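# Stand a blank in each of four conveyor trays

## Task

Press the green button exactly once to start the line, which then steps the four trays waiting under the clear hood past the robot on its own fixed timer, whether the robot is ready or not. Into the cell of every one of those four trays, set a blank standing upright while that tray sits at its stop. In the end each tray must rest on a carrier of its own. The black pointer creeping toward the red end of its scale shows how much time remains.

## Robot and tools

Robot: two arms. left_arm carries a five-fingered left hand and right_arm a right hand, mirror images of each other. Base positions in the scene frame: left_arm at (-0.005, +0.442, 0) m and right_arm at (-0.005, -0.485, 0) m, each turned about 2 degrees about z. A camera stand sits behind the arms.

Frames: scene frame has its origin at table height midway between the arms, +z up, +x out over the table, +y toward left_arm. Every reported hand position, orientation and velocity, and every commanded offset, uses that arm's own base axes. Fixed cameras and the table use the scene frame. Printed poses may be off by a few cm.

Hand point: a spot fixed to the palm, 0.15 m out from the wrist flange along the fingers. Its +z runs along straight fingers, +y out of the palm, +x across the palm away from the thumb (toward the thumb on the left hand). Straight fingertips reach 0.06-0.07 m past it; a wrist bracket on the little-finger side can collide; the wrist can dip below the hand point when fingers are level.

execute_actions(actions, cameras): actions is a list of actions; each action is a table of up to 15 rows, one row per 1/30 s, the last row held if fewer than 15. Each row is one flat list of 28 numbers in [-1, 1] covering both arms: left dx, dy, dz, rx, ry, rz; left hand little, ring, middle, index, thumb_bend, thumb_turn, force_limit, speed; then the same 14 for the right arm. dx..rz are offsets, not poses: each row is counted from the arm's Hand target at the start of that action, in base axes; 1.0 = 0.6 m or 180 degrees; rx, ry, rz form one rotation vector about the Hand target position. Sending the same offset again moves further. Six zeros re-request the current Hand target. Hand finger numbers are absolute targets: -1 open/straight, +1 curled; thumb_turn -1 beside the palm, +1 opposite the fingers. force_limit maps -1..+1 to about 0..10 N (0..15 N for the two thumb motors); speed rises from near zero at -1 to full at +0.48. For a gentle grip close at speed -0.94 or below. There is no 'no change' value: to keep a hand as is, resend its last executed eight numbers (or, before any, its hand_measured plus hand_force_limit and hand_speed). With the thumb turned in, the hand holds objects about 0.035-0.065 m thick. cameras: list of names, ["all"], or []; images come by default only with an empty actions list.

move(target, speed, blend, stop_force, zero, blocking, cameras): drives each hand point in a straight line. target is one 28-number row (same layout, same offset meaning from the current Hand target) or a list of up to 15 such rows, all measured from the same starting Hand targets. speed in m/s, 0.002-3.6, default 0.25 (turns up to twice that in rad/s), one value or one per target. blend in m rounds corners in a list. stop_force (3-120 N, both arms) ends an arm's path when its wrist sensor feels that much push against the motion; it is unreliable for light loose objects and while the hand turns, and cannot be combined with blocking=false. zero resets the force baseline before the move (default true). Paths do not avoid obstacles or the other arm; avoid routing near an arm's own base. The result adds a 'move:' line: done, off_target, moving, held, fault, plus limits such as paced or held.

wait(seconds 0-10): lets time pass with last commands held. stop: brakes a running move. zoom_image(camera, region [x0,y0,x1,y1] pixels, at most 504x504): enlarges part of the latest image from cam_head_left, cam_head_right, cam_high (504x504), cam_left_wrist or cam_right_wrist (672x504). show_instructions: displays the reference pages (a left-hand diagram). zero_wrist_force(arm): rebases that arm's force/torque readings. finished_scene(scene=1): ends the scene irreversibly.

Result lines: end_effector_position (m), end_effector_quat_wxyz, velocities; Hand target (the last commanded pose after clipping, which next offsets count from; the hand often stops short, so send the gap again); hand_measured, hand_stopped_by (moving, target, force, stalled, fault) and hand_load_n (fingertip load, positive pushing open; a drop to about 0 signals a lost grip), in motor order; Joint positions and torques; Wrist force, torque and peak lines in the hand point axes; MOTOR HOT warnings.

Limits: orientation is clipped to within 32 degrees of the measured one each step. A joint torque overload or roughly 150 N external force freezes the arm for 10 s; motors reaching 85 C lock the arm for 30-60 s. The controller blocks commands bringing the arms too close, but contact between arms can still end the task.

Avoid: knocking anything off the table or leaving it on the floor, dropping or releasing moving parts, fast impacts on fixed or heavy objects, commanding poses past a firm contact (the arms are stiff), squeezing or twisting the fingers hard, and stretched or strained holds that heat motors. To leave a contact, command a target back past the hand point.

Each tool is called after "Request:" as a command line: name --argument value for each argument, lists and objects as JSON in quotes; but a table of rows of numbers goes row by row, as --pt "numbers of a row", without its own name.

Reference images:

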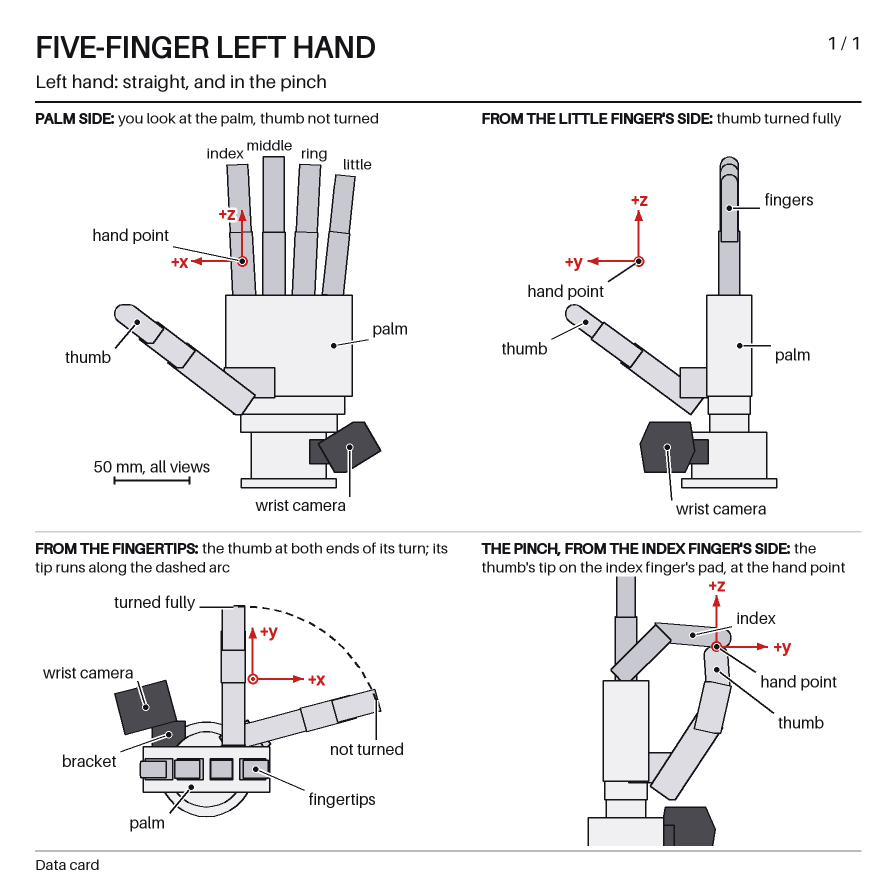

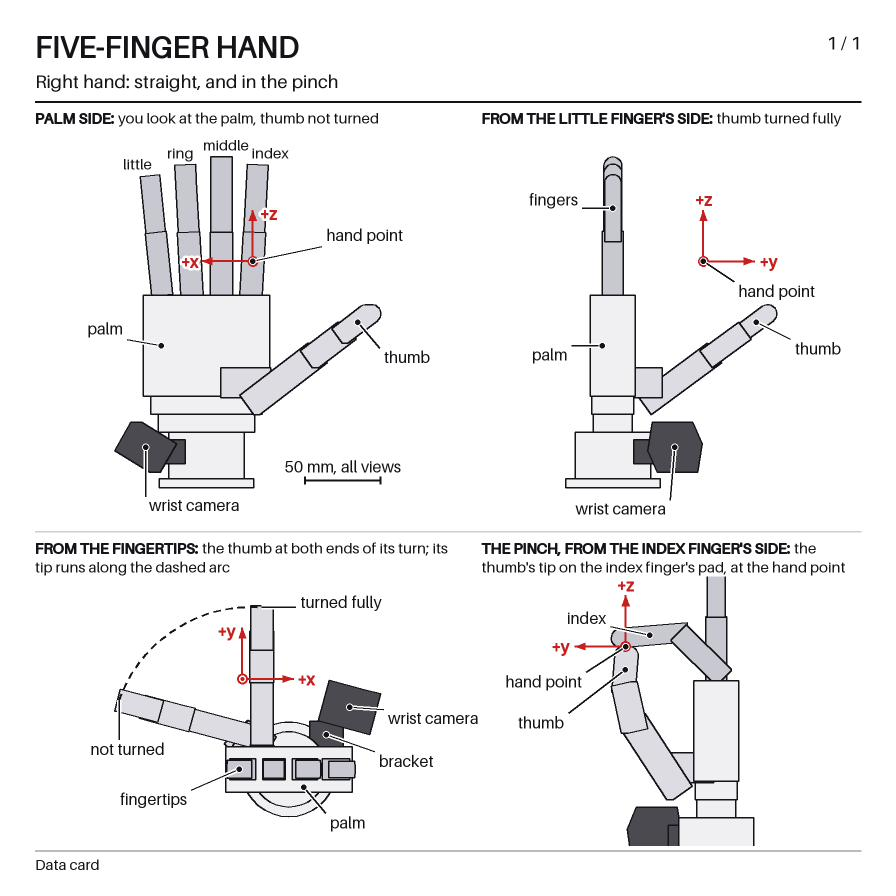

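## Session

Request:
execute_actions --actions '[]'

Scene clock: 0.00 s.
left_arm: end_effector_position=(+0.5176, -0.2794, +0.2456) hand_measured=(-1.000, -1.000, -1.000, -1.000, -1.000, -1.000) hand_load_n=(+0.0, +0.0, +0.0, +0.0, +0.0, +0.0) hand_stopped_by=(target, target, target, target, target, target) hand_force_limit=0.00 hand_speed=-0.80 end_effector_quat_wxyz=(-0.047, +0.915, +0.381, -0.123) | right_arm: end_effector_position=(+0.4602, +0.0626, +0.2219) hand_measured=(-1.000, -1.000, -1.000, -1.000, -1.000, -1.000) hand_load_n=(+0.0, +0.0, +0.0, +0.0, +0.0, +0.0) hand_stopped_by=(target, target, target, target, target, target) hand_force_limit=0.00 hand_speed=-0.80 end_effector_quat_wxyz=(-0.269, +0.786, -0.505, +0.236)
Joint positions: left_arm=[2.915 -2.258 -0.916 1.347 -1.504 0.564] | right_arm=[-0.363 -1.519 1.719 0.748 1.16 -3.798]
Joint velocities: within noise
Joint torques (N m): no reading
Motor temperatures (°C): left_arm=[21 34 30 25 32 37] | right_arm=[23 30 30 31 38 34]
Wrist force (N): no reading
Wrist torque (N m): no reading
Wrist force, peak (N): no reading
Hand target: left_arm +0.5176, -0.2794, +0.2456; -0.047, +0.915, +0.381, -0.123 | right_arm +0.4602, +0.0626, +0.2219; -0.269, +0.786, -0.505, +0.236

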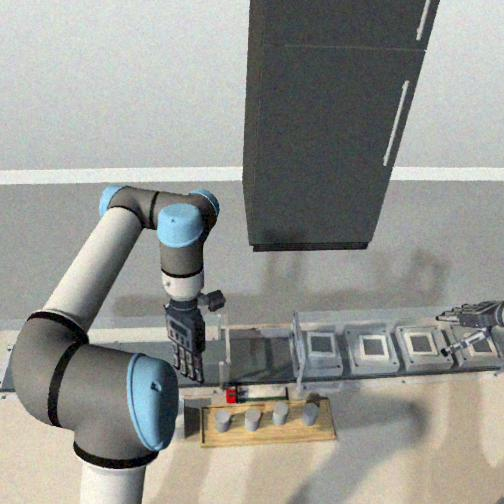

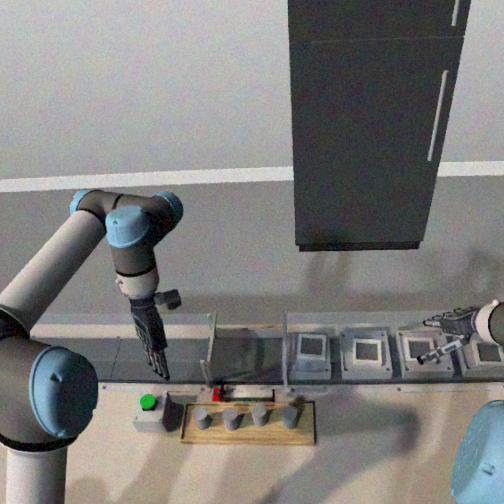

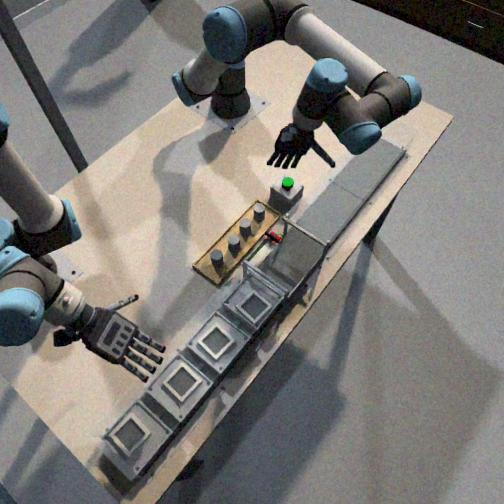

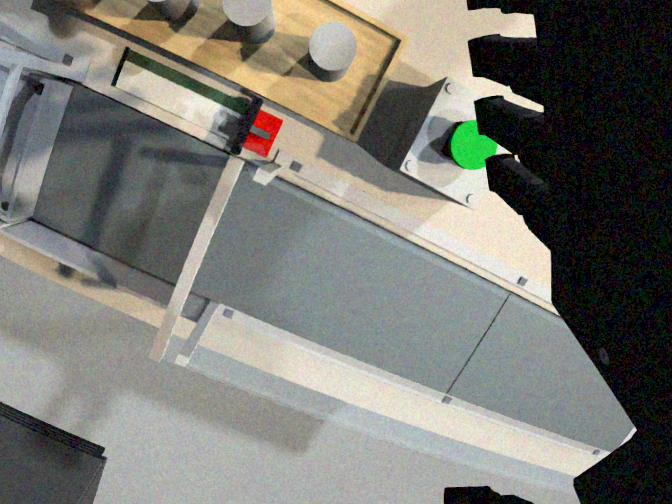

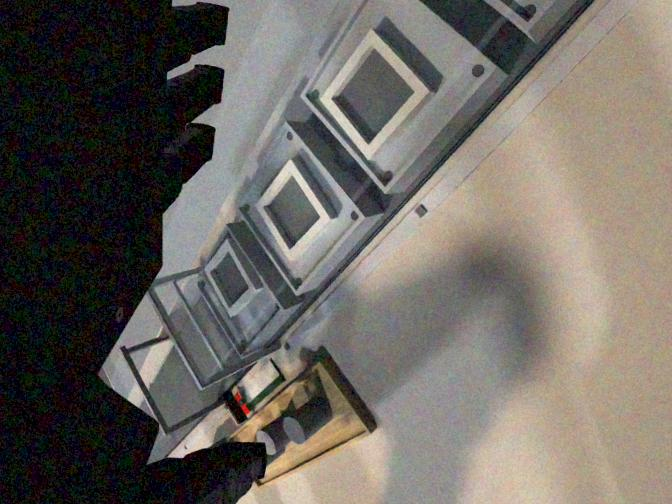

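Request:
zoom_image --camera "cam_head_left" --region '[180, 290, 504, 460]'

Request:
zoom_image --camera "cam_head_right" --region '[100, 290, 424, 460]'

Request:
zoom_image --camera "cam_high" --region '[180, 130, 420, 330]'

Request:
zoom_image --camera "cam_high" --region '[80, 240, 320, 500]'

Request:
zoom_image --camera "cam_left_wrist" --region '[0, 0, 504, 400]'

Request:
zoom_image --camera "cam_right_wrist" --region '[100, 0, 600, 500]'

Scaled by 1.556 from the camera's 504x504 image, which has a finer 720x720 frame.

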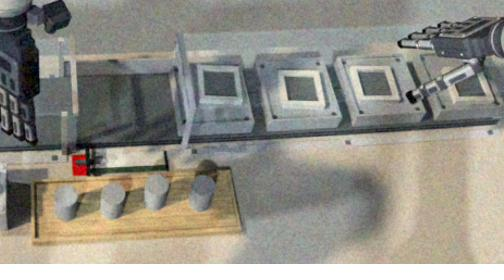

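Scaled by 1.556 from the camera's 504x504 image, which has a finer 720x720 frame.

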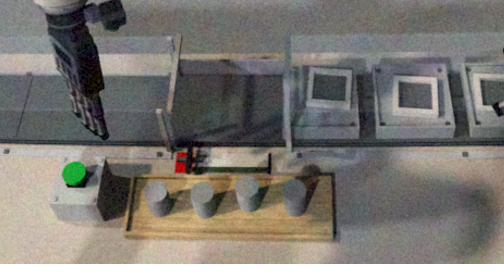

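Scaled by 2.100 from the camera's 504x504 image, which has a finer 720x720 frame.

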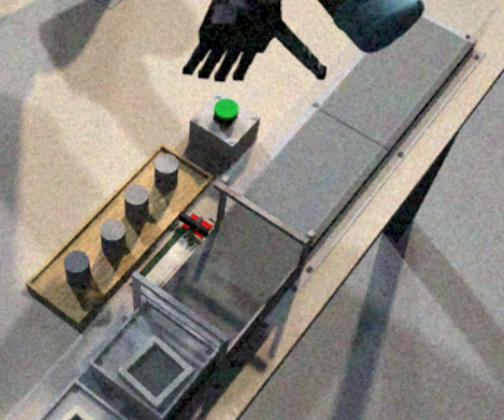

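Scaled by 1.938 from the camera's 504x504 image, which has a finer 720x720 frame.

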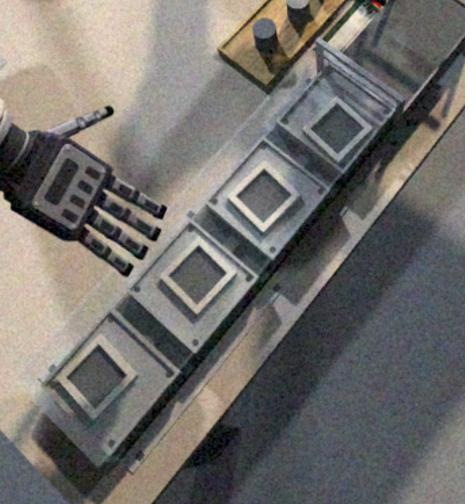

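Scaled by 1.000.

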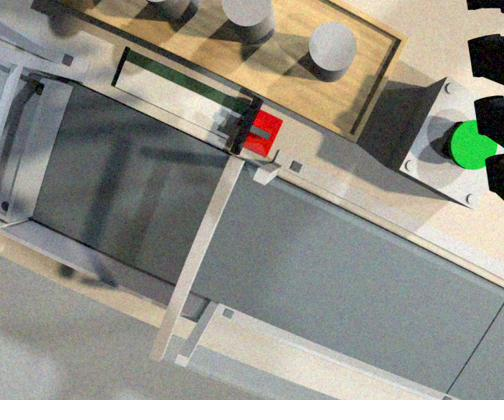

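Scaled by 1.008 from the camera's 672x504 image, which has a finer 960x720 frame.

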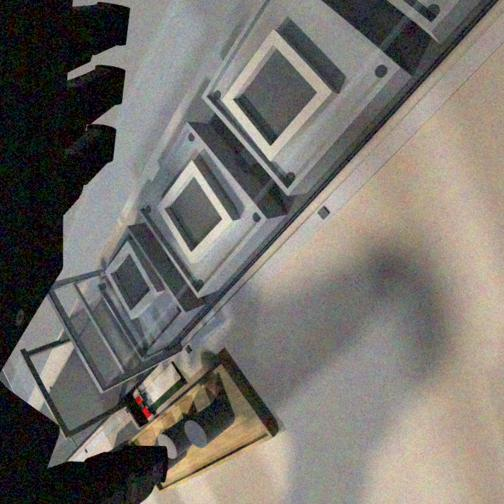

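Request:
zoom_image --camera "cam_left_wrist" --region '[0, 0, 250, 250]'

Request:
zoom_image --camera "cam_left_wrist" --region '[60, 30, 310, 280]'

Request:
zoom_image --camera "cam_head_left" --region '[180, 300, 350, 460]'

Request:
zoom_image --camera "cam_head_right" --region '[0, 300, 170, 460]'

Request:
zoom_image --camera "cam_high" --region '[200, 200, 330, 330]'

Scaled by 2.016 from the camera's 672x504 image, which has a finer 960x720 frame.

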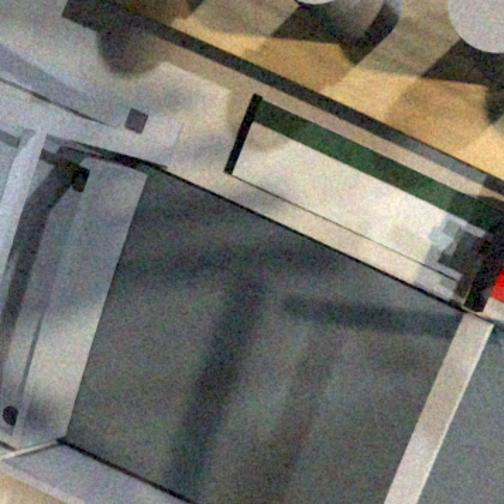

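Scaled by 2.016 from the camera's 672x504 image, which has a finer 960x720 frame.

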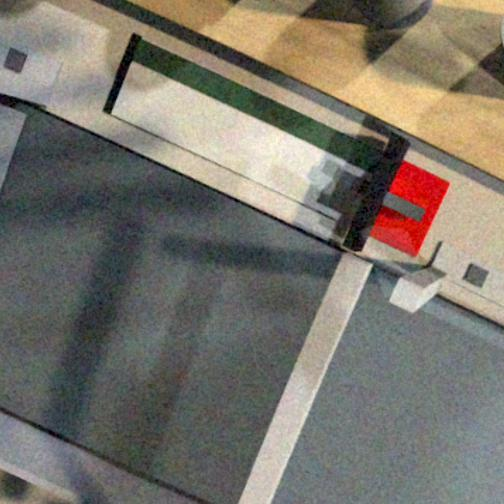

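Scaled by 2.965 from the camera's 504x504 image, which has a finer 720x720 frame.

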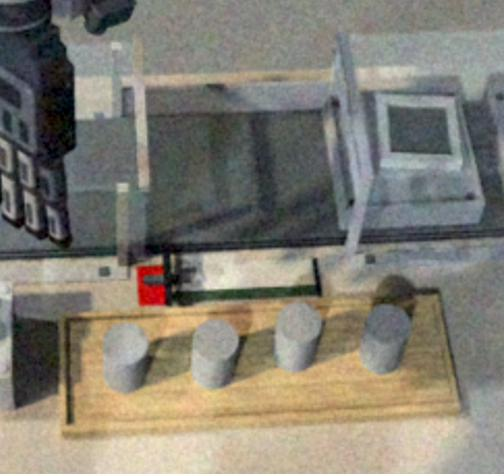

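Scaled by 2.965 from the camera's 504x504 image, which has a finer 720x720 frame.

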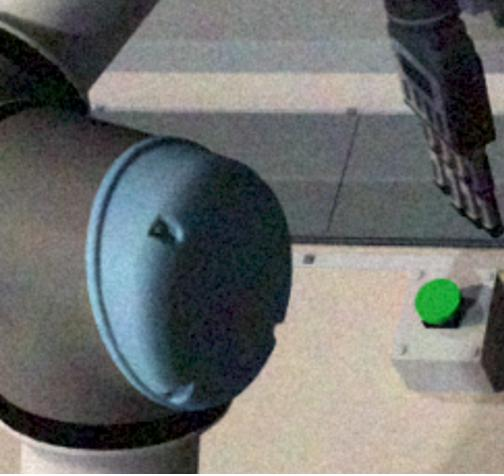

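Scaled by 3.877 from the camera's 504x504 image, which has a finer 720x720 frame.

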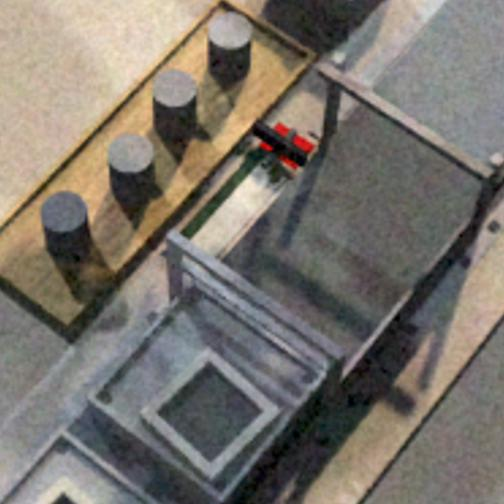

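Request:
move --target '[0,-0.16667,0,0,0,0,-1,-1,-1,-1,-1,-1,0,-0.8,0,0,0,0,0,0,-1,-1,-1,-1,-1,-1,0,-0.8]' --cameras '["cam_left_wrist","cam_head_right","cam_head_left"]'

Scene clock: 9.47 s.
left_arm: end_effector_position=(+0.5176, -0.3793, +0.2456) hand_measured=(-1.000, -1.000, -1.000, -1.000, -1.000, -1.000) hand_load_n=(+0.0, +0.0, +0.0, +0.0, +0.0, +0.0) hand_stopped_by=(target, target, target, target, target, target) hand_force_limit=0.00 hand_speed=-0.80 end_effector_quat_wxyz=(-0.047, +0.915, +0.381, -0.123) | right_arm: end_effector_position=(+0.4602, +0.0626, +0.2219) hand_measured=(-1.000, -1.000, -1.000, -1.000, -1.000, -1.000) hand_load_n=(+0.0, +0.0, +0.0, +0.0, +0.0, +0.0) hand_stopped_by=(target, target, target, target, target, target) hand_force_limit=0.00 hand_speed=-0.80 end_effector_quat_wxyz=(-0.269, +0.786, -0.505, +0.236)
Joint positions: left_arm=[2.754 -2.437 -0.597 1.221 -1.464 0.407] | right_arm=[-0.363 -1.519 1.719 0.748 1.16 -3.798]
Joint torques (N m): left_arm=[-7.65 46.54 23.9 -0.93 -1.69 -1.52] | right_arm=[-0.05 -20.77 -17.92 1.22 -0.42 0.27]
Wrist force (N): left_arm=[-0.1 0.1 -0.3] | right_arm=[0.0 0.1 -0.2]
Wrist torque (N m): left_arm=[0.01 0.02 -0.08] | right_arm=[0.03 0.01 0.01]
Wrist force, peak (N): left_arm=[-1.4 1.5 -0.3] | right_arm=[0.0 0.2 -0.6]
Hand target: left_arm +0.5176, -0.3794, +0.2456; -0.047, +0.915, +0.381, -0.123 | right_arm +0.4602, +0.0626, +0.2219; -0.269, +0.786, -0.505, +0.236
Off the commanded pose: left_arm 0.000 m, 0 deg | right_arm 0.000 m, 0 deg.
move: done
Images, in order (width x height): cam_head_left 504x504, cam_head_right 504x504, cam_left_wrist 672x504.

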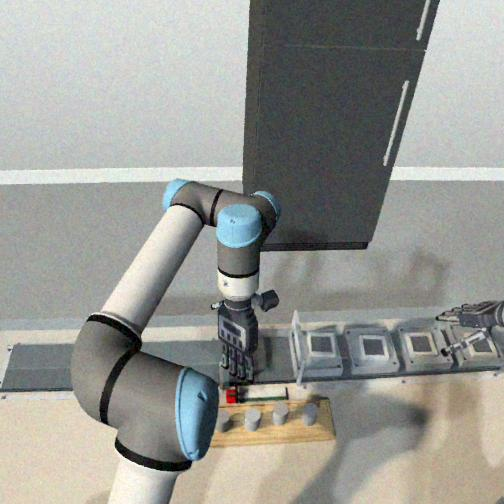

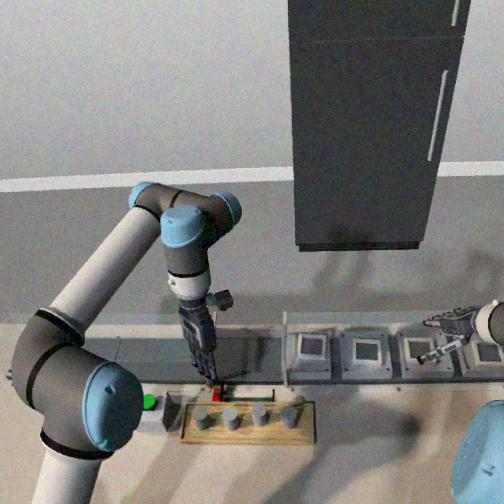

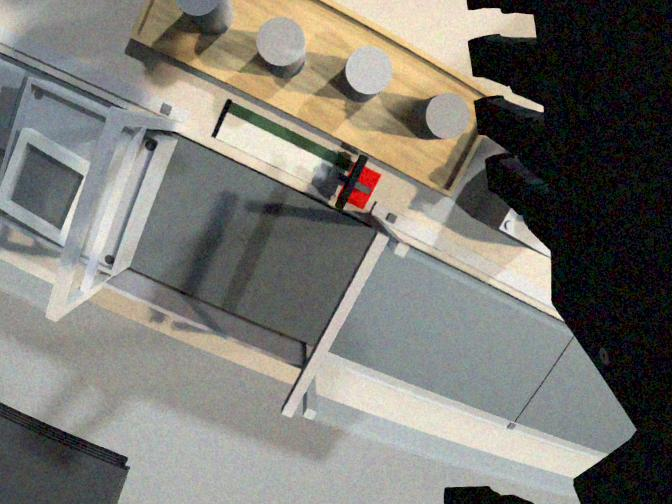

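Request:
zoom_image --camera "cam_left_wrist" --region '[0, 60, 252, 312]'

Request:
zoom_image --camera "cam_left_wrist" --region '[200, 190, 452, 442]'

Request:
zoom_image --camera "cam_left_wrist" --region '[400, 190, 652, 442]'

Request:
zoom_image --camera "cam_left_wrist" --region '[150, 0, 402, 252]'

Request:
zoom_image --camera "cam_left_wrist" --region '[340, 0, 592, 252]'

Scaled by 2.000 from the camera's 672x504 image, which has a finer 960x720 frame.

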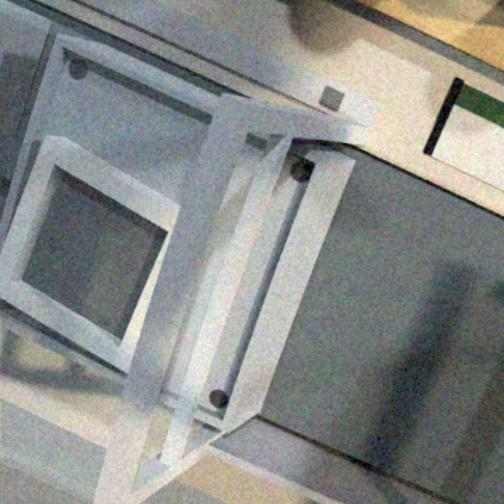

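Scaled by 2.000 from the camera's 672x504 image, which has a finer 960x720 frame.

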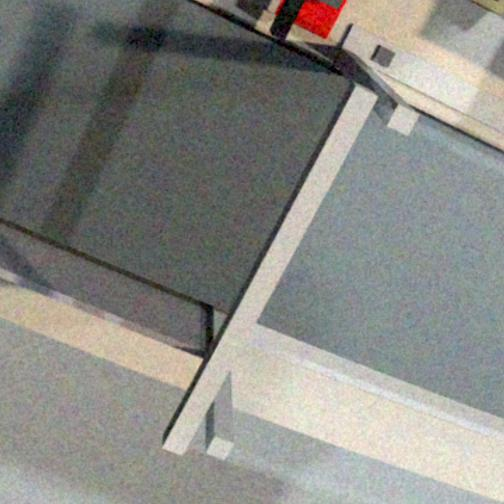

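Scaled by 2.000 from the camera's 672x504 image, which has a finer 960x720 frame.

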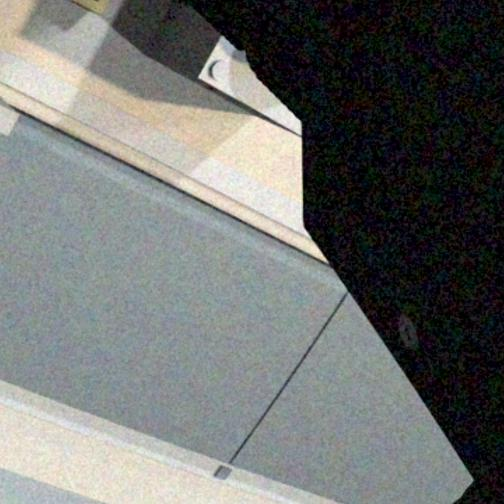

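Scaled by 2.000 from the camera's 672x504 image, which has a finer 960x720 frame.

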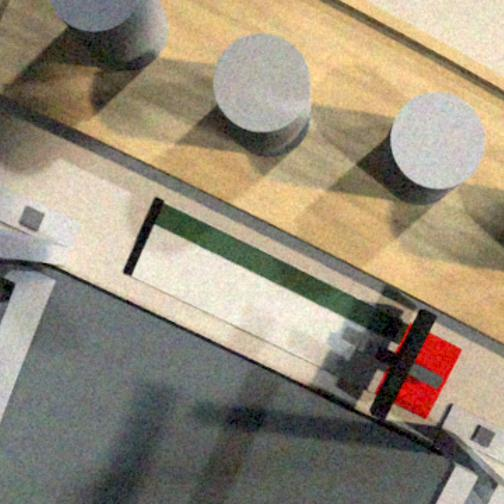

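Scaled by 2.000 from the camera's 672x504 image, which has a finer 960x720 frame.

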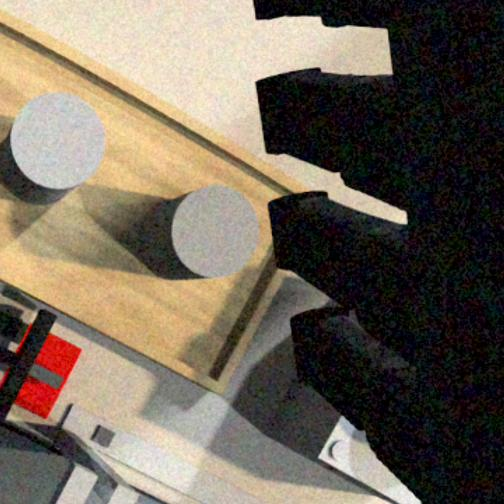

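Request:
move --target '[0,0,0.16667,0,0,0,-1,-1,-1,-1,-1,-1,0,-0.8,0,0,0,0,0,0,-1,-1,-1,-1,-1,-1,0,-0.8]' --cameras '["cam_left_wrist"]'

Request:
move --target '[-0.16667,0,0,0,0,0,-1,-1,-1,-1,-1,-1,0,-0.8,0,0,0,0,0,0,-1,-1,-1,-1,-1,-1,0,-0.8]' --cameras '["cam_left_wrist"]'

Scene clock: 15.50 s.
left_arm: end_effector_position=(+0.5163, -0.3785, +0.3448) hand_measured=(-1.000, -1.000, -1.000, -1.000, -1.000, -1.000) hand_load_n=(+0.0, +0.0, +0.0, +0.0, +0.0, +0.0) hand_stopped_by=(target, target, target, target, target, target) hand_force_limit=0.00 hand_speed=-0.80 end_effector_quat_wxyz=(-0.026, +0.917, +0.381, -0.114) | right_arm: end_effector_position=(+0.4602, +0.0626, +0.2219) hand_measured=(-1.000, -1.000, -1.000, -1.000, -1.000, -1.000) hand_load_n=(+0.0, +0.0, +0.0, +0.0, +0.0, +0.0) hand_stopped_by=(target, target, target, target, target, target) hand_force_limit=0.00 hand_speed=-0.80 end_effector_quat_wxyz=(-0.269, +0.786, -0.505, +0.236)
Joint positions: left_arm=[2.762 -2.585 -0.035 0.849 -1.448 0.416] | right_arm=[-0.363 -1.519 1.719 0.748 1.16 -3.798]
Joint torques (N m): left_arm=[-7.9 41.93 12.13 -4.83 -2.59 -2.2] | right_arm=[-0.3 -21.48 -18.39 1.19 -0.56 -0.02]
Wrist force (N): left_arm=[0.1 -0.1 0.1] | right_arm=[0.0 0.1 -0.2]
Wrist torque (N m): left_arm=[-0.01 -0.01 -0.03] | right_arm=[0.03 0.00 0.01]
Wrist force, peak (N): left_arm=[-0.4 -0.7 -1.8] | right_arm=[0.1 0.2 -0.6]
Hand target: left_arm +0.5176, -0.3794, +0.3456; -0.047, +0.915, +0.381, -0.123 | right_arm +0.4602, +0.0626, +0.2219; -0.269, +0.786, -0.505, +0.236
Off the commanded pose: left_arm 0.002 m, 3 deg | right_arm 0.000 m, 0 deg.
elbow stopped short (left arm): the move would have taken joint 3 (elbow) straighter than the controller allows.
move: off_target (left_arm)
Images, in order (width x height): cam_left_wrist 672x504.

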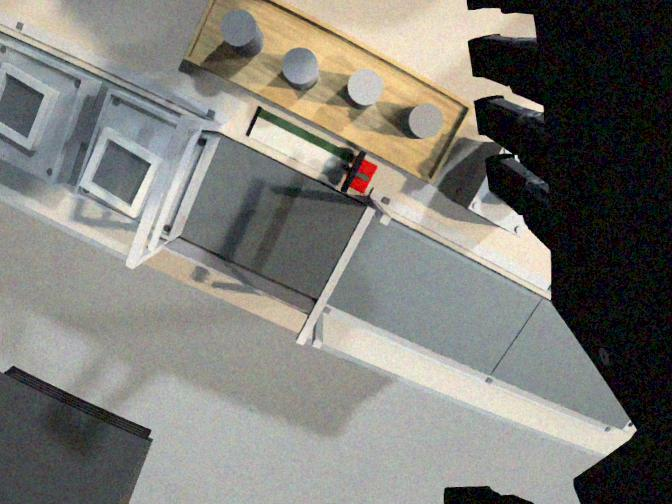

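Scene clock: 16.40 s.
left_arm: end_effector_position=(+0.4176, -0.3793, +0.3455) hand_measured=(-1.000, -1.000, -1.000, -1.000, -1.000, -1.000) hand_load_n=(+0.0, +0.0, +0.0, +0.0, +0.0, +0.0) hand_stopped_by=(target, target, target, target, target, target) hand_force_limit=0.00 hand_speed=-0.80 end_effector_quat_wxyz=(-0.047, +0.915, +0.381, -0.123) end_effector_velocity=(+0.000, +0.000, +0.000) end_effector_angular_velocity=(-0.002, -0.003, -0.001) | right_arm: end_effector_position=(+0.4602, +0.0626, +0.2219) hand_measured=(-1.000, -1.000, -1.000, -1.000, -1.000, -1.000) hand_load_n=(+0.0, +0.0, +0.0, +0.0, +0.0, -0.5) hand_stopped_by=(target, target, target, target, target, target) hand_force_limit=0.00 hand_speed=-0.80 end_effector_quat_wxyz=(-0.269, +0.786, -0.505, +0.236)
Joint positions: left_arm=[2.683 -2.19 -0.767 1.151 -1.447 0.337] | right_arm=[-0.363 -1.519 1.719 0.748 1.16 -3.798]
Joint velocities: left_arm=[0 0.003 -0.004 0.005 -0.001 0.002] | right_arm=[within noise]
Joint torques (N m): left_arm=[-0.86 54.04 10.82 0.16 -1.72 1.8] | right_arm=[-0.7 -21.09 -17.5 1.24 -0.67 0.03]
Wrist force (N): left_arm=[-0.2 0.0 -0.1] | right_arm=[-0.2 0.1 -0.5]
Wrist torque (N m): left_arm=[-0.01 0.03 -0.07] | right_arm=[0.04 0.05 0.00]
Wrist force, peak (N): left_arm=[-1.4 -2.0 0.5] | right_arm=[-0.1 0.4 -0.5]
Hand target: left_arm +0.4176, -0.3794, +0.3456; -0.047, +0.915, +0.381, -0.123 | right_arm +0.4602, +0.0626, +0.2219; -0.269, +0.786, -0.505, +0.236
Off the commanded pose: left_arm 0.000 m, 0 deg | right_arm 0.000 m, 0 deg.
move: done
Images, in order (width x height): cam_left_wrist 672x504.

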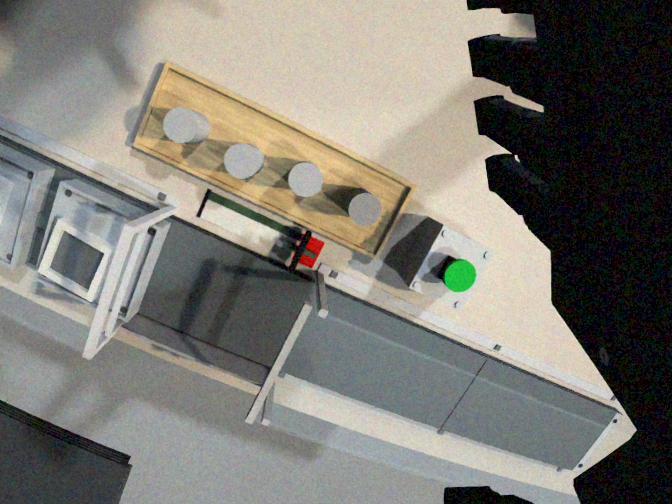

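Request:
move --target '[0,0.232,0,0,0,0,-1,-1,-1,-1,-1,-1,0,-0.8,-0.227,0.392,0.130,0.0524,-0.0214,0.1274,-1,-1,-1,-1,-1,-1,0,-0.8]' --cameras '["all"]'

Scene clock: 23.47 s.
left_arm: end_effector_position=(+0.4176, -0.2402, +0.3456) hand_measured=(-1.000, -1.000, -1.000, -1.000, -1.000, -1.000) hand_load_n=(+0.0, +0.0, +0.0, +0.0, +0.0, +0.0) hand_stopped_by=(target, target, target, target, target, target) hand_force_limit=0.00 hand_speed=-0.80 end_effector_quat_wxyz=(-0.047, +0.915, +0.381, -0.123) | right_arm: end_effector_position=(+0.3241, +0.2977, +0.2998) hand_measured=(-1.000, -1.000, -1.000, -1.000, -1.000, -1.000) hand_load_n=(+0.0, +0.0, +0.0, +0.0, -0.5, +0.0) hand_stopped_by=(target, target, target, target, target, target) hand_force_limit=0.00 hand_speed=-0.80 end_effector_quat_wxyz=(-0.390, +0.837, -0.347, +0.162)
Joint positions: left_arm=[2.95 -1.955 -1.131 1.257 -1.513 0.597] | right_arm=[0.14 -1.715 1.734 0.791 1.093 -3.592]
Joint torques (N m): left_arm=[3.5 24.59 15.04 -5.28 2.86 -0.15] | right_arm=[10.66 -18.64 -9.79 2.15 -1.78 1.04]
Wrist force (N): left_arm=[-0.3 -0.1 -0.4] | right_arm=[-0.1 0.6 -0.6]
Wrist torque (N m): left_arm=[0.01 0.01 0.01] | right_arm=[0.11 0.06 0.06]
Wrist force, peak (N): left_arm=[-1.1 0.8 -0.2] | right_arm=[-1.7 -0.1 -1.1]
Hand target: left_arm +0.4176, -0.2402, +0.3456; -0.047, +0.915, +0.381, -0.123 | right_arm +0.3240, +0.2978, +0.2999; -0.390, +0.837, -0.347, +0.162
Off the commanded pose: left_arm 0.000 m, 0 deg | right_arm 0.000 m, 0 deg.
move: done

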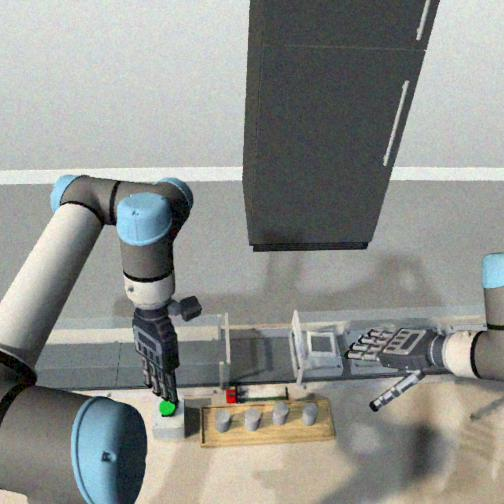

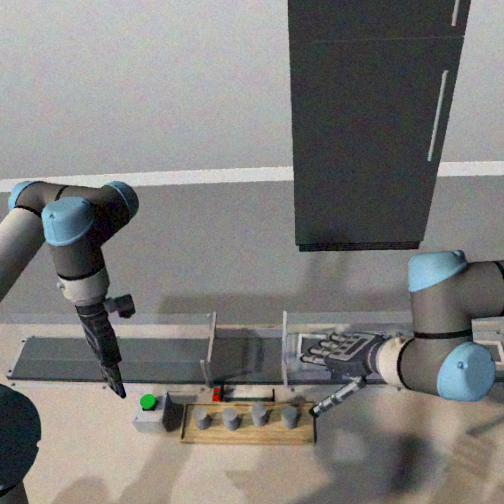

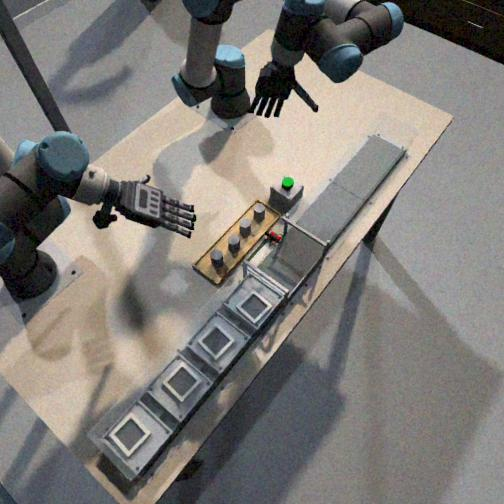

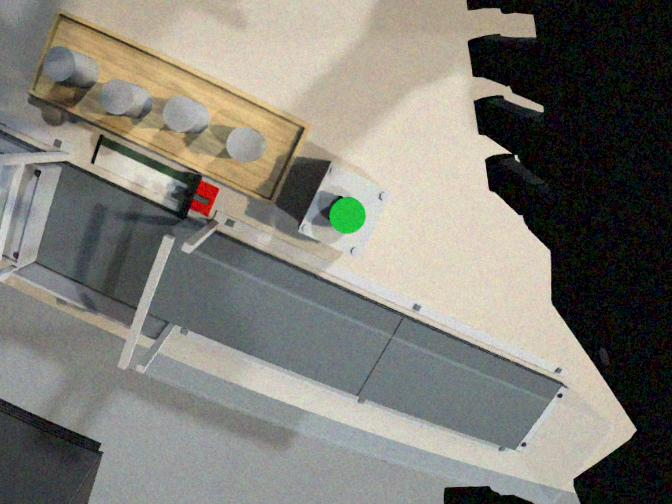

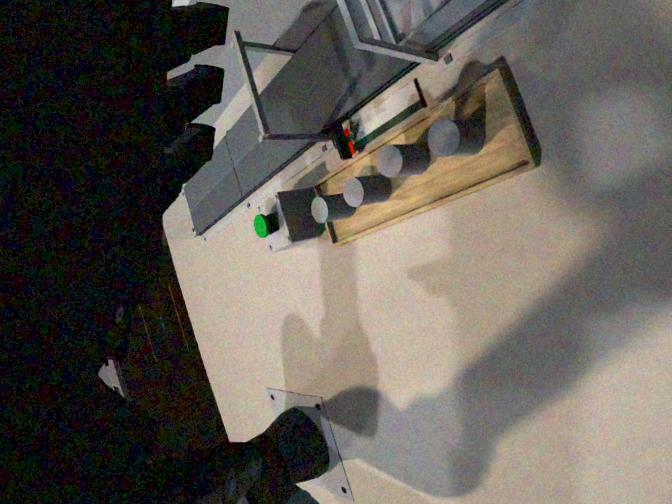

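Request:
zoom_image --camera "cam_right_wrist" --region '[170, 0, 420, 250]'

Request:
zoom_image --camera "cam_right_wrist" --region '[320, 0, 570, 250]'

Request:
zoom_image --camera "cam_head_right" --region '[130, 290, 350, 460]'

Request:
zoom_image --camera "cam_head_left" --region '[140, 290, 360, 460]'

Request:
zoom_image --camera "cam_high" --region '[180, 160, 340, 320]'

Request:
zoom_image --camera "cam_left_wrist" --region '[0, 100, 252, 352]'

Scaled by 2.016 from the camera's 672x504 image, which has a finer 960x720 frame.

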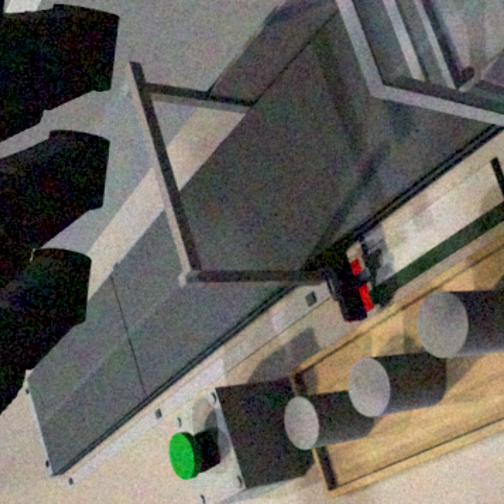

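Scaled by 2.016 from the camera's 672x504 image, which has a finer 960x720 frame.

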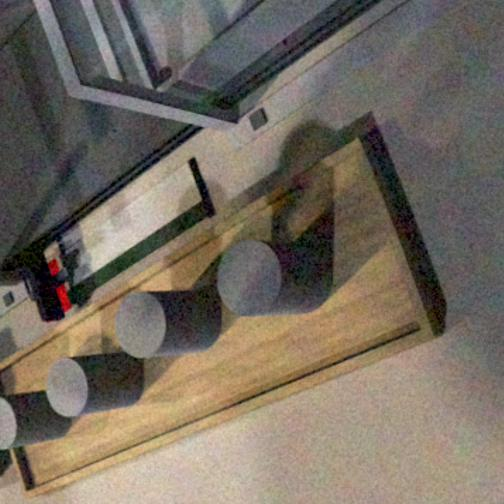

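Scaled by 2.291 from the camera's 504x504 image, which has a finer 720x720 frame.

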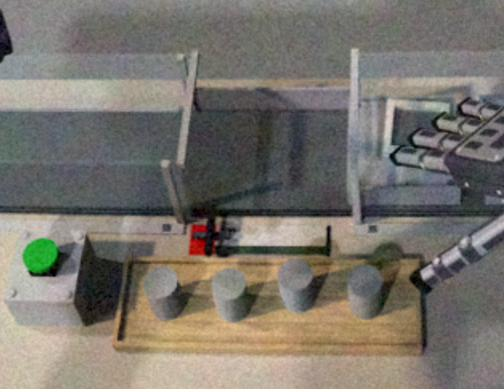

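Scaled by 2.291 from the camera's 504x504 image, which has a finer 720x720 frame.

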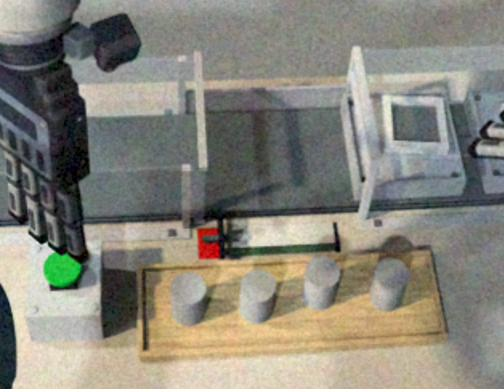

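Scaled by 3.150 from the camera's 504x504 image, which has a finer 720x720 frame.

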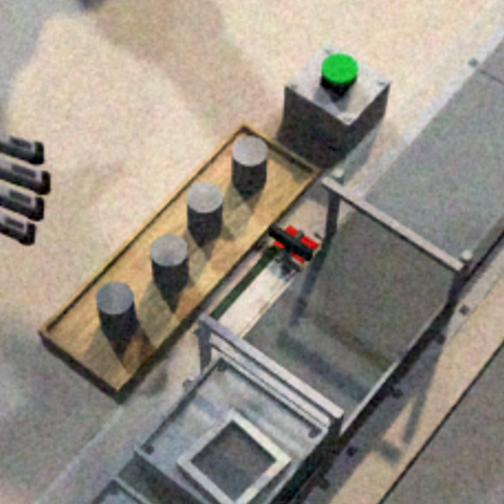

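Scaled by 2.000 from the camera's 672x504 image, which has a finer 960x720 frame.

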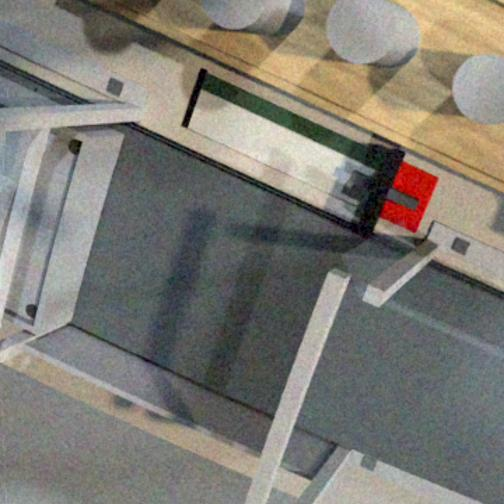

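Request:
move --target '[0,0,0,0,0,0,-1,-1,-1,-1,-1,-1,0,-0.8,0.0433,0.168,-0.133,0,0,0,1,1,-0.2,-0.2,-1,1,-0.4,0.2]' --cameras '["all"]'

Scene clock: 29.50 s.
left_arm: end_effector_position=(+0.4176, -0.2402, +0.3456) hand_measured=(-1.000, -1.000, -1.000, -1.000, -1.000, -1.000) hand_load_n=(+0.0, +0.0, +0.0, +0.0, +0.0, +0.0) hand_stopped_by=(target, target, target, target, target, target) hand_force_limit=0.00 hand_speed=-0.80 end_effector_quat_wxyz=(-0.047, +0.915, +0.381, -0.123) | right_arm: end_effector_position=(+0.3500, +0.3985, +0.2201) hand_measured=(+1.000, +1.000, -0.200, -0.200, -1.000, +1.000) hand_load_n=(+0.0, +0.0, +0.0, -0.5, +0.0, +0.0) hand_stopped_by=(target, target, target, target, target, target) hand_force_limit=-0.40 hand_speed=0.20 end_effector_quat_wxyz=(-0.390, +0.837, -0.347, +0.162)
Joint positions: left_arm=[2.95 -1.955 -1.131 1.257 -1.513 0.597] | right_arm=[0.433 -1.487 1.704 0.513 1.305 -3.373]
Joint torques (N m): left_arm=[6.98 22.71 11.46 -5.23 2.41 1.85] | right_arm=[8.7 -13.64 -9.25 -0.69 0.97 1.77]
Wrist force (N): left_arm=[-0.3 0.0 -0.4] | right_arm=[0.2 0.4 -0.7]
Wrist torque (N m): left_arm=[0.00 0.02 0.01] | right_arm=[0.11 0.01 0.08]
Wrist force, peak (N): left_arm=[-0.3 0.2 -0.8] | right_arm=[0.7 0.3 -2.6]
Hand target: left_arm +0.4176, -0.2402, +0.3456; -0.047, +0.915, +0.381, -0.123 | right_arm +0.3500, +0.3986, +0.2201; -0.390, +0.837, -0.347, +0.162
Off the commanded pose: left_arm 0.000 m, 0 deg | right_arm 0.000 m, 0 deg.
move: done

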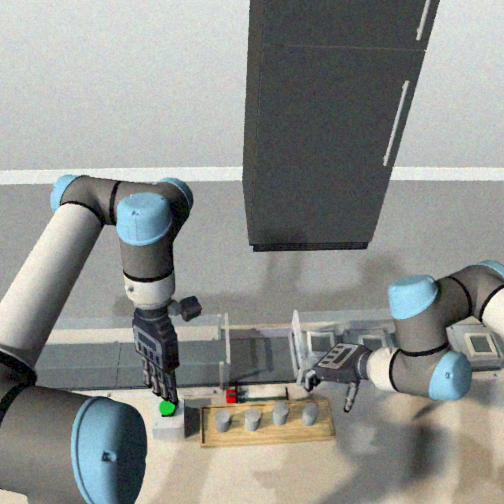

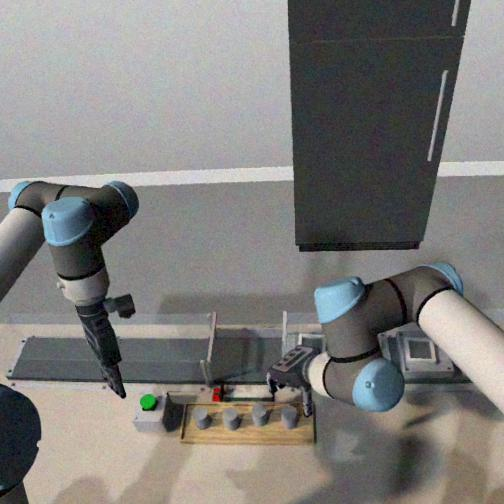

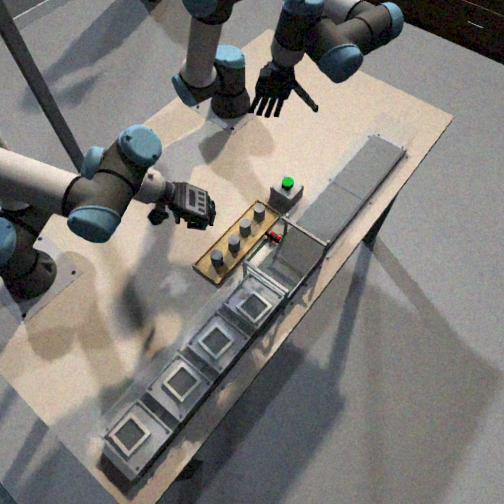

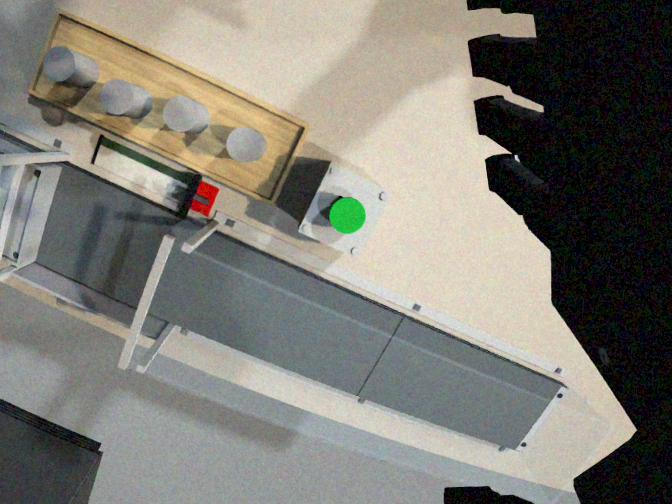

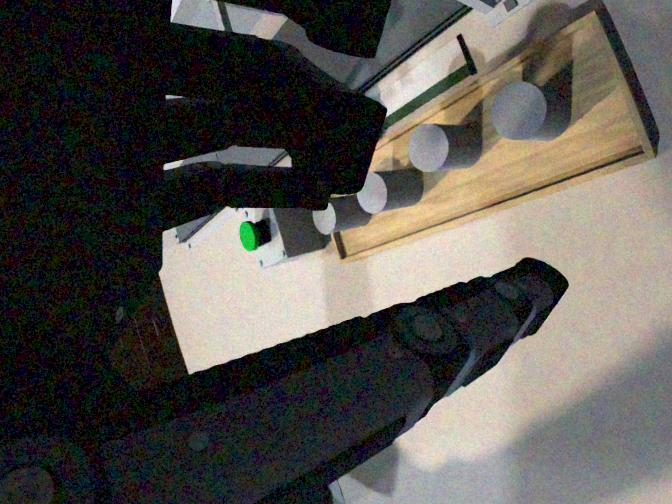

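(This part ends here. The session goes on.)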